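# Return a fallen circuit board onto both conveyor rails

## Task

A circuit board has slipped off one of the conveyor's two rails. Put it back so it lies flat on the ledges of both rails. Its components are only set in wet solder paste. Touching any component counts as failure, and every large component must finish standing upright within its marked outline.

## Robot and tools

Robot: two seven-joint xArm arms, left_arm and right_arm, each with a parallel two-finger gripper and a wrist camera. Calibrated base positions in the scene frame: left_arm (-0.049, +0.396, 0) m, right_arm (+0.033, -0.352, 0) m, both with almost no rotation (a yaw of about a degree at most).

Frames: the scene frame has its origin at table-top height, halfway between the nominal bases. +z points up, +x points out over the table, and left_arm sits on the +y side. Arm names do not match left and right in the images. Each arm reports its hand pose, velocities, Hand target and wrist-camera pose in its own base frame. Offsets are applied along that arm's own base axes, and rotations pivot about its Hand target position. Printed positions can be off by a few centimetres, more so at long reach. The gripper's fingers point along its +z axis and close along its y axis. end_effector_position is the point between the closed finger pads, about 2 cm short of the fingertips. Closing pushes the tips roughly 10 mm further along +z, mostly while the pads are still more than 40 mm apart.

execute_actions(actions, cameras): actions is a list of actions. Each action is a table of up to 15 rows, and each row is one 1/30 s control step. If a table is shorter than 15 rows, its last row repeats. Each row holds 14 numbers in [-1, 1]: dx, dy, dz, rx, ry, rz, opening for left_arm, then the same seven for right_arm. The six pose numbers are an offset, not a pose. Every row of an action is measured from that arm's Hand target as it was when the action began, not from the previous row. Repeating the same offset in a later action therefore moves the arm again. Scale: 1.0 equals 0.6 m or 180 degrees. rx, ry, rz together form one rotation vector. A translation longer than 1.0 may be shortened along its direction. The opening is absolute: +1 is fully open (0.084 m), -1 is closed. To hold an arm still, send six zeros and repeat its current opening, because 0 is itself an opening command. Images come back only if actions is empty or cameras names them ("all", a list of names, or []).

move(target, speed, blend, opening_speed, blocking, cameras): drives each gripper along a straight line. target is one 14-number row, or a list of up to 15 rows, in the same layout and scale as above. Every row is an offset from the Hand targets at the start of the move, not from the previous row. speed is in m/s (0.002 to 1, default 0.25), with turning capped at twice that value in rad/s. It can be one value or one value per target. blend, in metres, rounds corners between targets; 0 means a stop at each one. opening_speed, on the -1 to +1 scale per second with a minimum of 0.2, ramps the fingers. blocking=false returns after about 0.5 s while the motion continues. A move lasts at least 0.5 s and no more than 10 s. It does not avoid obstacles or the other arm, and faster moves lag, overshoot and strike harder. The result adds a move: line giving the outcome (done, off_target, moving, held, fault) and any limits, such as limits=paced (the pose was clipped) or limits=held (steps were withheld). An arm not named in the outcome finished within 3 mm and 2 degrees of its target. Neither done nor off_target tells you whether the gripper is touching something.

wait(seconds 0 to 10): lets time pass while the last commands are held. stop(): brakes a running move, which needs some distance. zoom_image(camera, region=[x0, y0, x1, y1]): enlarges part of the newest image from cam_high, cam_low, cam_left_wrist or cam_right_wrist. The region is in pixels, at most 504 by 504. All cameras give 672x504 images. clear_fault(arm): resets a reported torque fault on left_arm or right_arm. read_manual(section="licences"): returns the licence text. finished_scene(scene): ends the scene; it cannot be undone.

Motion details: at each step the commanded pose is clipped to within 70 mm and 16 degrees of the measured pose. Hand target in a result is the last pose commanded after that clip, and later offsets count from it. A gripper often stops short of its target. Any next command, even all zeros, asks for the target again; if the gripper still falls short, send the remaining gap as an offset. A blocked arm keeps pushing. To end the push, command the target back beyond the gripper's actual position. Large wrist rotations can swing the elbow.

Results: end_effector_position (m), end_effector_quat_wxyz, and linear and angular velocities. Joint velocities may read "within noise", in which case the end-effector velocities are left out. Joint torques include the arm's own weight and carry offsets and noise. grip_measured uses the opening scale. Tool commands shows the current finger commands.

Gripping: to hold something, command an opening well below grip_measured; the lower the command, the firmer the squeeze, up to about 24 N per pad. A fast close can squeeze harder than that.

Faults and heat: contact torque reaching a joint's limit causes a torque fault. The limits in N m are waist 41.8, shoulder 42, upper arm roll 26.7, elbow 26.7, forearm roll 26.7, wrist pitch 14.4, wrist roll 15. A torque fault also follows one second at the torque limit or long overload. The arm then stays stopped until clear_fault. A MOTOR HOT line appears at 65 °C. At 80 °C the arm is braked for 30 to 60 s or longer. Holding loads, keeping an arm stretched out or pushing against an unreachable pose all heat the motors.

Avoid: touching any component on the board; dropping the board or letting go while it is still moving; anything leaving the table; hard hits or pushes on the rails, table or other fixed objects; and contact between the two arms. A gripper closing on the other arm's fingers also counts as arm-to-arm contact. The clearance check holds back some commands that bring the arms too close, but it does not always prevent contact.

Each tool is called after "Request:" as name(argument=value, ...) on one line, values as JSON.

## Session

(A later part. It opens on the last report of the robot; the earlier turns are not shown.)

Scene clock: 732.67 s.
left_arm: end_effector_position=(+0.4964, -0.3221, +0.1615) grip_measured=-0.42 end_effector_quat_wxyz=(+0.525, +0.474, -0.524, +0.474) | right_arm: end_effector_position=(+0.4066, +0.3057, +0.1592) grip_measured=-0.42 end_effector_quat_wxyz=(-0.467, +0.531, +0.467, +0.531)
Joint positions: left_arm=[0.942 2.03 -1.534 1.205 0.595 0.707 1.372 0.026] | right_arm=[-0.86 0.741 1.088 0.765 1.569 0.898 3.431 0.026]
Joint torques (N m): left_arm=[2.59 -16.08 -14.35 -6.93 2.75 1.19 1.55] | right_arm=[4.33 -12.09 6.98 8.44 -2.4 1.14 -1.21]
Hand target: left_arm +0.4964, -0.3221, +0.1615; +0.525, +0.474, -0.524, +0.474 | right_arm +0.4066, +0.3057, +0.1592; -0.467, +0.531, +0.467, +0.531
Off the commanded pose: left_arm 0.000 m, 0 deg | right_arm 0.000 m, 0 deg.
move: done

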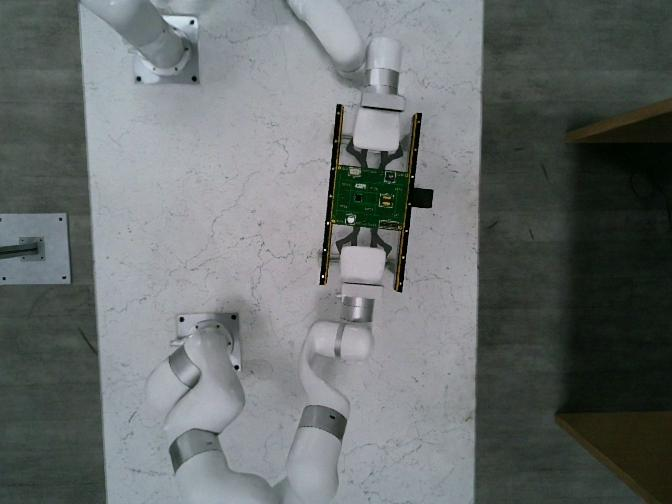

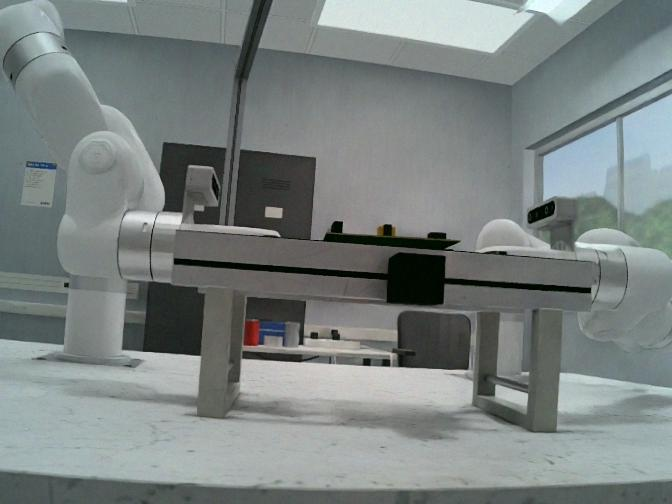

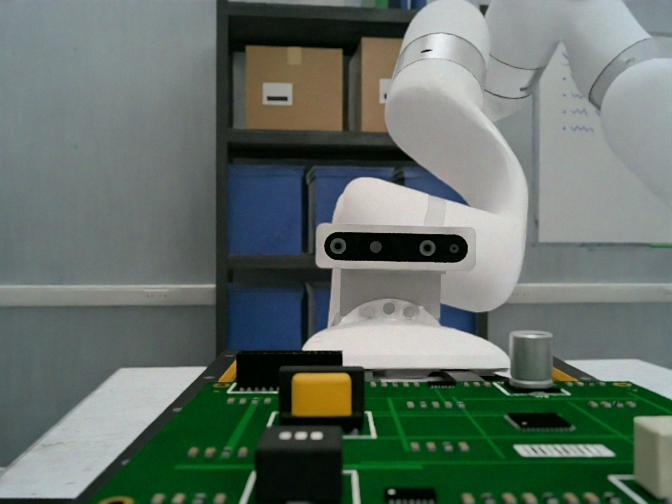

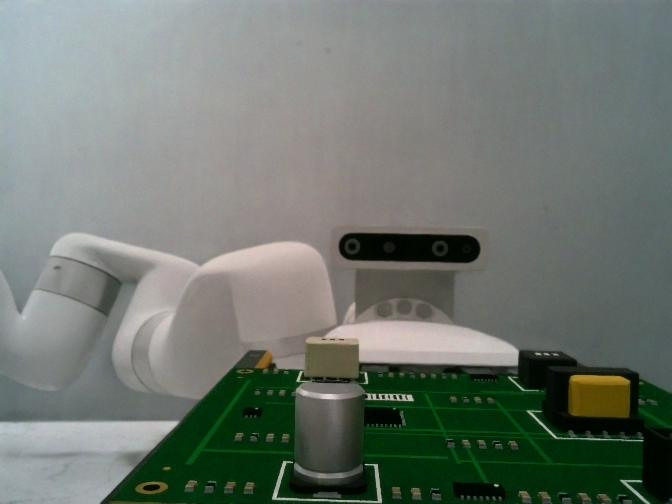

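Request:
move(target=[[0.0013,-0.0001,0,0,0,0,-0.4,0.0026,-0.0003,0,0,0,0,-0.4],[0.0013,-0.0001,-0.0125,0,0,0,-0.4,0.0026,-0.0003,-0.0125,0,0,0,-0.4]], speed=0.025, cameras=["all"])

Request:
zoom_image(camera="cam_high", region=[320, 160, 370, 235])

Request:
zoom_image(camera="cam_high", region=[375, 160, 425, 235])

Scene clock: 757.43 s.
left_arm: end_effector_position=(+0.4971, -0.3221, +0.1540) grip_measured=-0.42 end_effector_quat_wxyz=(+0.525, +0.474, -0.524, +0.474) | right_arm: end_effector_position=(+0.4082, +0.3055, +0.1517) grip_measured=-0.42 end_effector_quat_wxyz=(-0.467, +0.531, +0.467, +0.531)
Joint positions: left_arm=[0.941 2.04 -1.526 1.215 0.596 0.712 1.386 0.026] | right_arm=[-0.843 0.765 1.066 0.776 1.559 0.894 3.419 0.026]
Joint torques (N m): left_arm=[2.91 -16.03 -14.23 -7.1 2.74 1.21 1.65] | right_arm=[4.73 -12.42 7.09 8.34 -2.45 1.03 -1.41]
Hand target: left_arm +0.4971, -0.3221, +0.1540; +0.525, +0.474, -0.524, +0.474 | right_arm +0.4082, +0.3055, +0.1517; -0.467, +0.531, +0.467, +0.531
Off the commanded pose: left_arm 0.000 m, 0 deg | right_arm 0.000 m, 0 deg.
move: done

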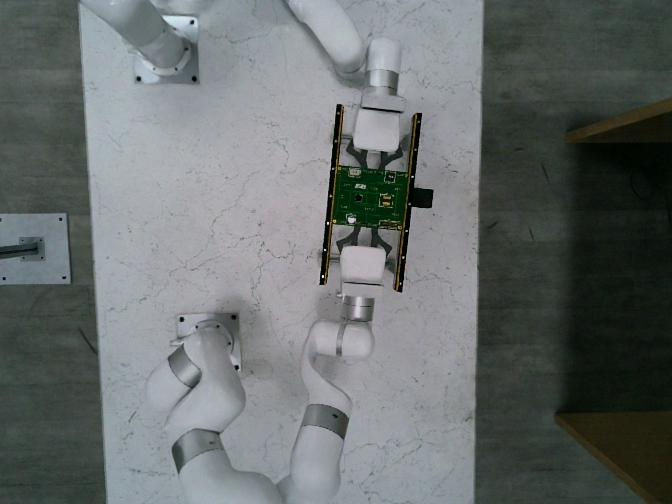

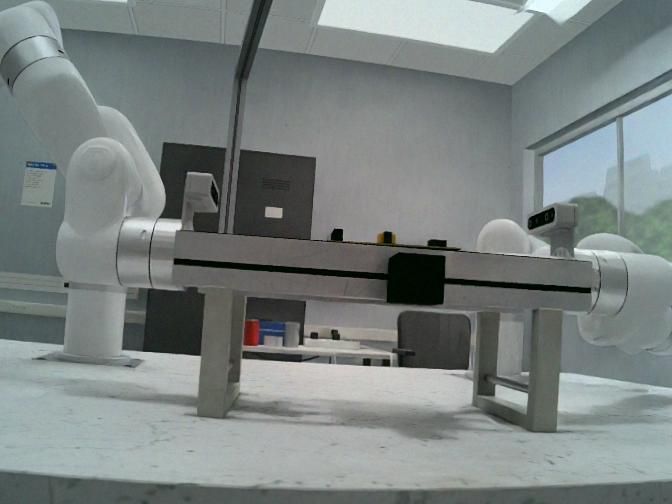

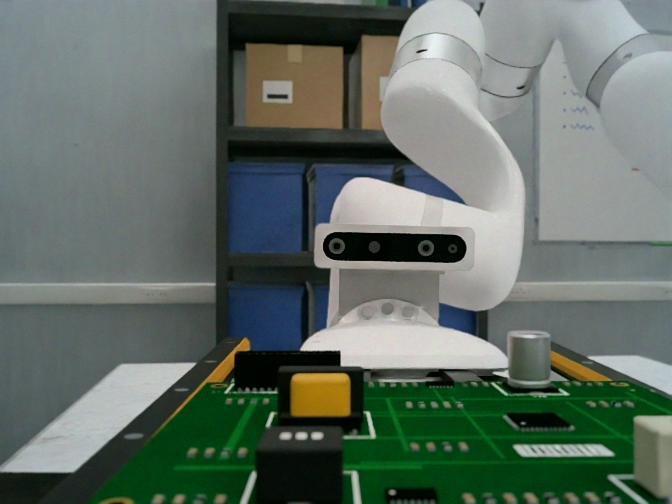

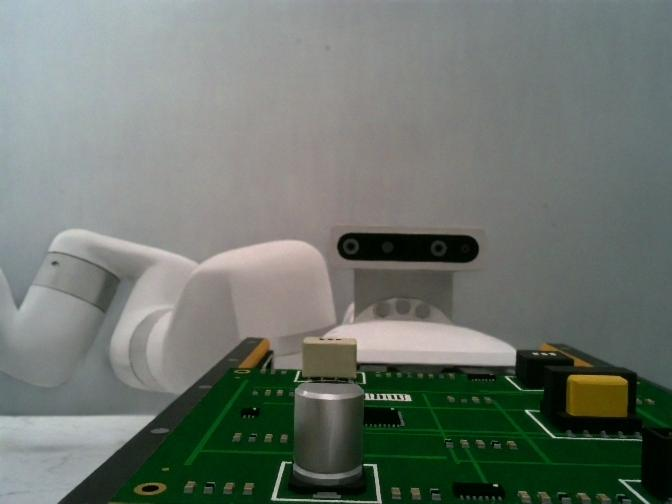

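Scaled by 6.720 from the camera's 672x504 image, which has a finer 960x720 frame.

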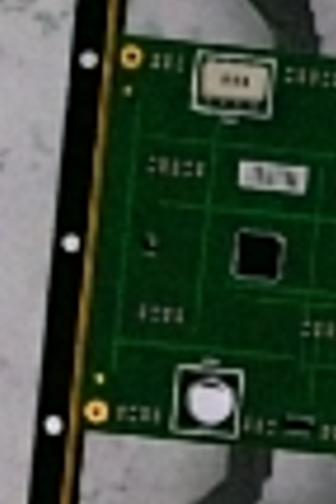

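Scaled by 6.720 from the camera's 672x504 image, which has a finer 960x720 frame.

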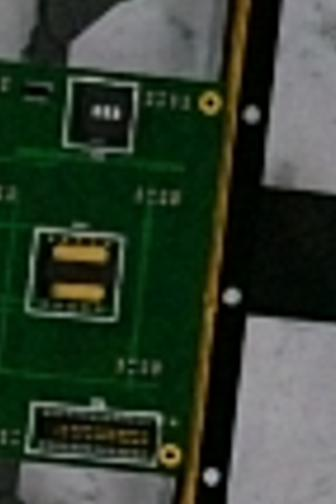

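Request:
move(target=[0,0,-0.0125,0,0,0,-0.4,0,0,-0.0125,0,0,0,-0.4], speed=0.012, cameras=["all"])

Request:
zoom_image(camera="cam_high", region=[320, 160, 370, 235])

Request:
zoom_image(camera="cam_high", region=[375, 160, 425, 235])

Scene clock: 765.50 s.
left_arm: end_effector_position=(+0.4971, -0.3221, +0.1465) grip_measured=-0.42 end_effector_quat_wxyz=(+0.525, +0.474, -0.524, +0.474) | right_arm: end_effector_position=(+0.4082, +0.3055, +0.1442) grip_measured=-0.42 end_effector_quat_wxyz=(-0.467, +0.531, +0.467, +0.531)
Joint positions: left_arm=[0.943 2.049 -1.517 1.222 0.598 0.716 1.399 0.026] | right_arm=[-0.829 0.787 1.047 0.784 1.552 0.89 3.404 0.026]
Joint torques (N m): left_arm=[2.78 -16.15 -14.1 -7.27 2.58 1.26 1.57] | right_arm=[5.21 -13.21 7.43 7.57 -2.57 0.89 -1.47]
Hand target: left_arm +0.4971, -0.3221, +0.1465; +0.525, +0.474, -0.524, +0.474 | right_arm +0.4082, +0.3055, +0.1442; -0.467, +0.531, +0.467, +0.531
Off the commanded pose: left_arm 0.000 m, 0 deg | right_arm 0.000 m, 0 deg.
move: done

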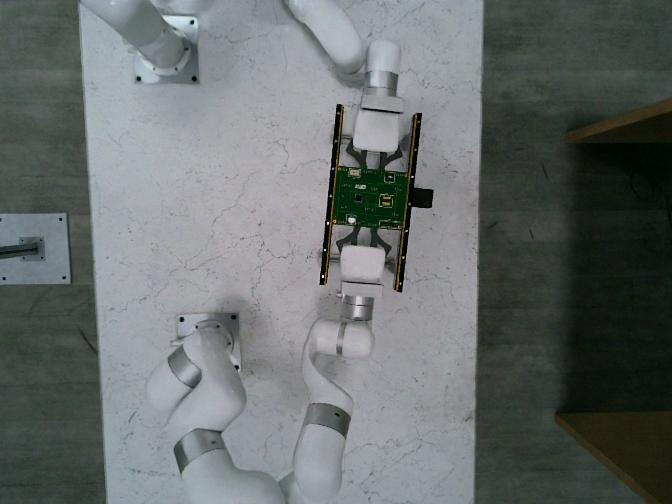

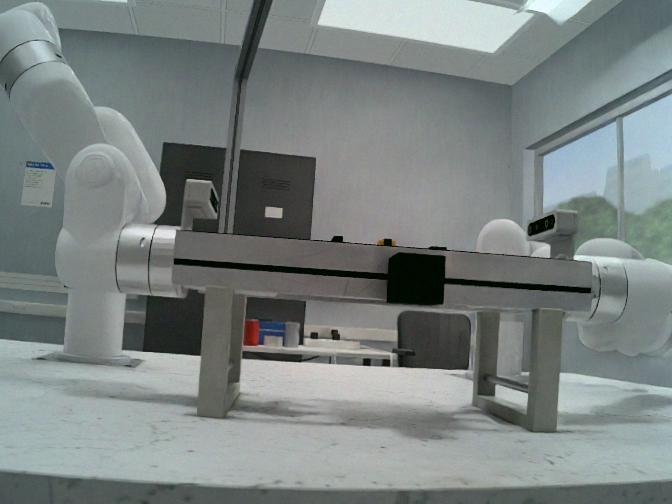

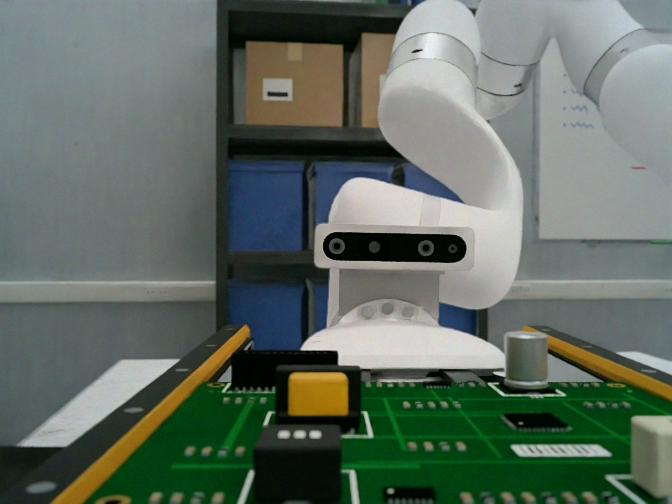

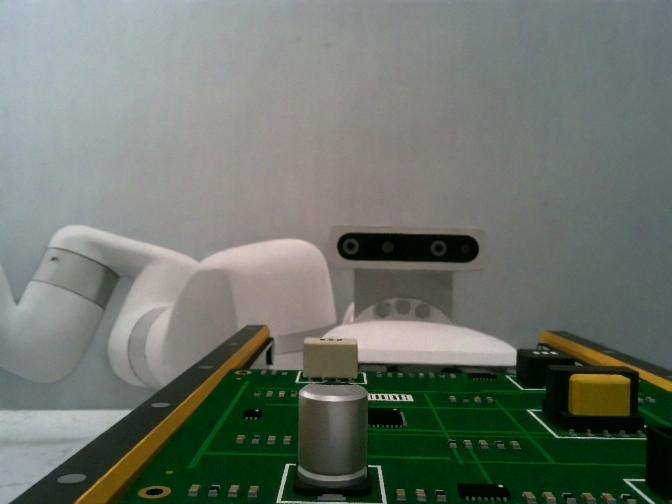

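Scaled by 6.720 from the camera's 672x504 image, which has a finer 960x720 frame.

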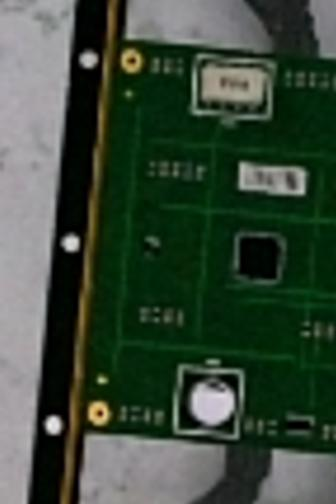

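Scaled by 6.720 from the camera's 672x504 image, which has a finer 960x720 frame.

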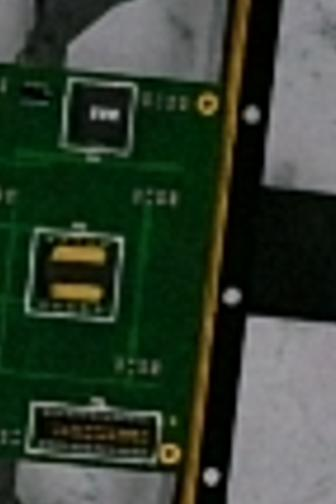

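Request:
move(target=[0,0,-0.0125,0,0,0,-0.4,0,0,-0.0125,0,0,0,-0.4], speed=0.012, cameras=["all"])

Request:
zoom_image(camera="cam_high", region=[320, 160, 370, 235])

Request:
zoom_image(camera="cam_high", region=[375, 160, 425, 235])

Scene clock: 773.27 s.
left_arm: end_effector_position=(+0.4971, -0.3221, +0.1390) grip_measured=-0.42 end_effector_quat_wxyz=(+0.525, +0.474, -0.524, +0.474) | right_arm: end_effector_position=(+0.4082, +0.3055, +0.1367) grip_measured=-0.42 end_effector_quat_wxyz=(-0.467, +0.531, +0.467, +0.531)
Joint positions: left_arm=[0.944 2.059 -1.508 1.23 0.6 0.72 1.412 0.026] | right_arm=[-0.815 0.808 1.028 0.792 1.546 0.886 3.389 0.026]
Joint torques (N m): left_arm=[2.7 -16.15 -13.83 -7.43 2.73 1.4 1.6] | right_arm=[4.74 -13.89 7.36 7.55 -2.66 0.95 -1.34]
Hand target: left_arm +0.4971, -0.3221, +0.1390; +0.525, +0.474, -0.524, +0.474 | right_arm +0.4082, +0.3055, +0.1367; -0.467, +0.531, +0.467, +0.531
Off the commanded pose: left_arm 0.000 m, 0 deg | right_arm 0.000 m, 0 deg.
move: done

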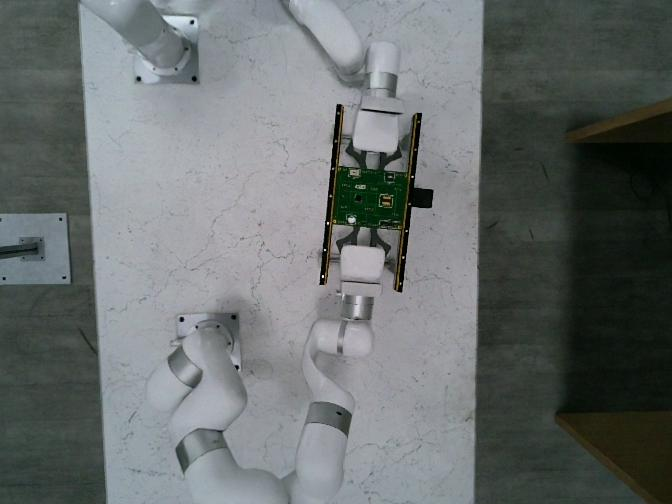

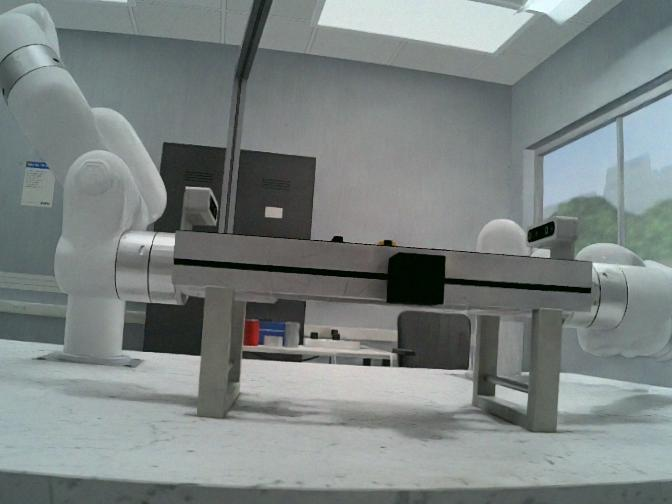

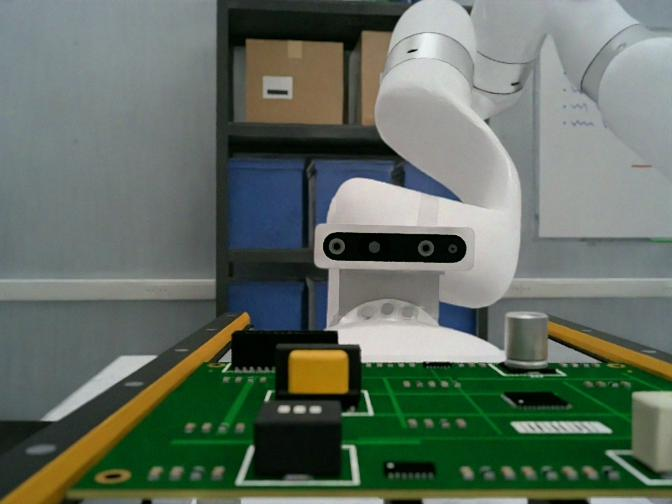

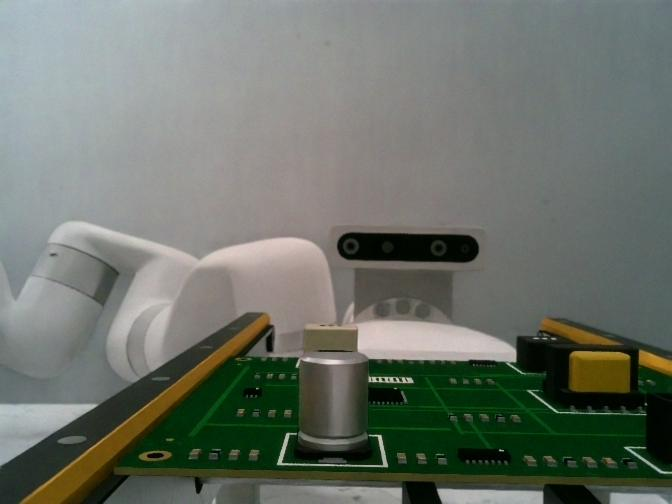

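Scaled by 6.720 from the camera's 672x504 image, which has a finer 960x720 frame.

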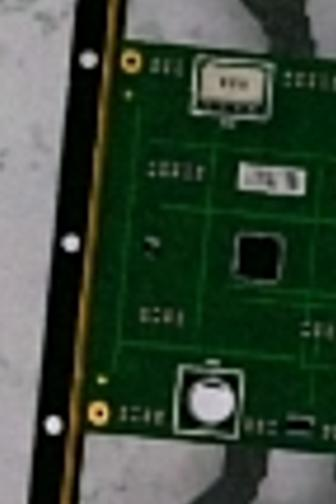

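Scaled by 6.720 from the camera's 672x504 image, which has a finer 960x720 frame.

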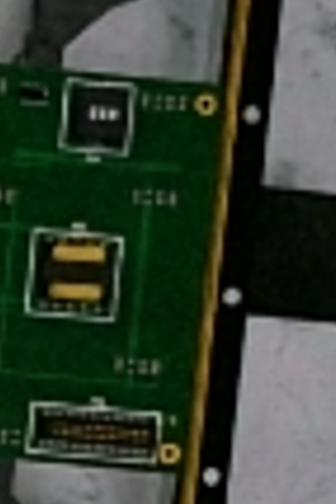

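Request:
move(target=[[0,0,-0.006,0,0,0,-0.4,0,0,-0.006,0,0,0,-0.4],[0.0116,0.116,-0.006,0,0,0,-0.4,-0.0148,-0.1157,-0.006,0,0,0,-0.4]], speed=0.12, cameras=["all"])

Request:
zoom_image(camera="cam_high", region=[310, 140, 430, 260])

Scene clock: 782.47 s.
left_arm: end_effector_position=(+0.5041, -0.2526, +0.1354) grip_measured=-0.42 end_effector_quat_wxyz=(+0.525, +0.474, -0.524, +0.474) | right_arm: end_effector_position=(+0.3993, +0.2362, +0.1331) grip_measured=-0.42 end_effector_quat_wxyz=(-0.467, +0.531, +0.467, +0.531)
Joint positions: left_arm=[1.092 2.054 -1.506 1.24 0.558 0.874 1.445 0.026] | right_arm=[-0.981 0.737 0.976 0.726 1.378 1.009 3.46 0.026]
Joint torques (N m): left_arm=[2.49 -24.74 -20.04 -7.13 -3.22 1.38 1.56] | right_arm=[-5.01 -31.43 6.1 3.19 -2.73 3.67 0.91]
Hand target: left_arm +0.5041, -0.2525, +0.1354; +0.525, +0.474, -0.524, +0.474 | right_arm +0.3993, +0.2361, +0.1331; -0.467, +0.531, +0.467, +0.531
Off the commanded pose: left_arm 0.000 m, 0 deg | right_arm 0.000 m, 0 deg.
move: done

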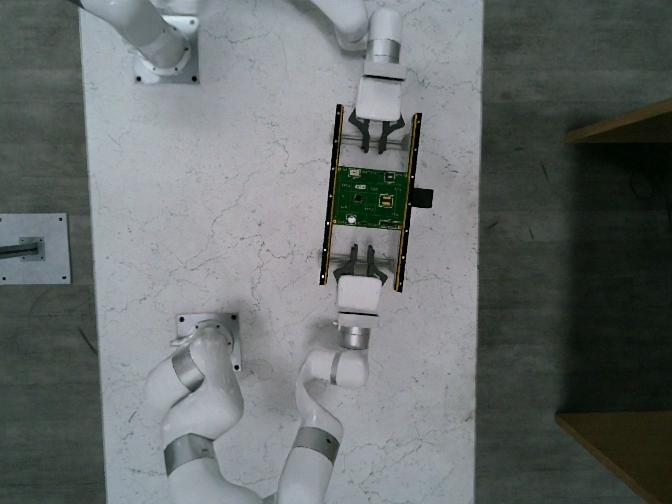

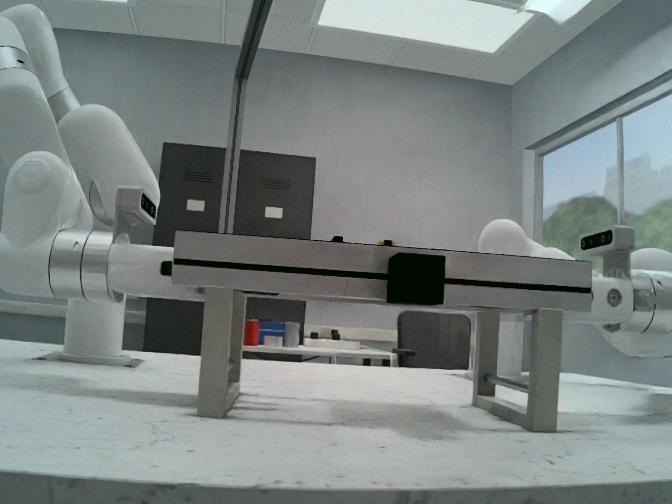

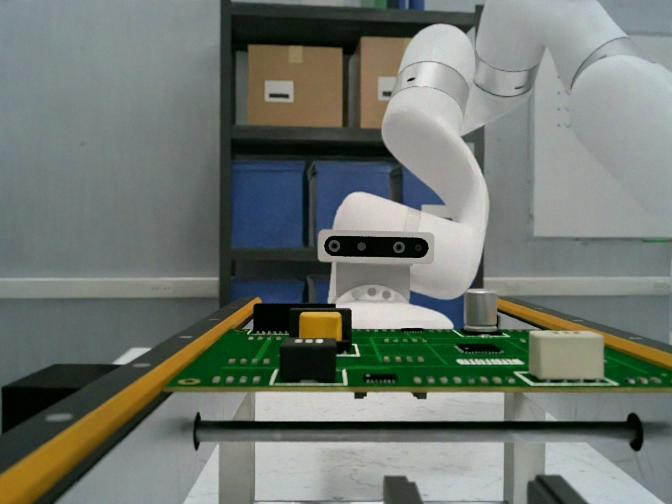

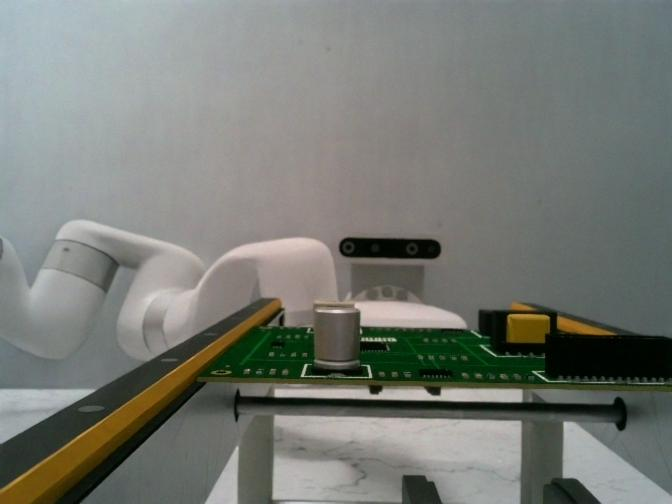

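Scaled by 4.200 from the camera's 672x504 image, which has a finer 960x720 frame.

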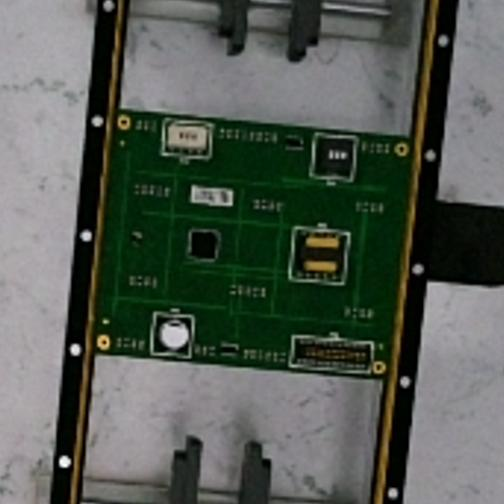

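Board is flat on both ledges, parts intact.

Request:
finished_scene(scene=1)

The scene is finished: the task was done.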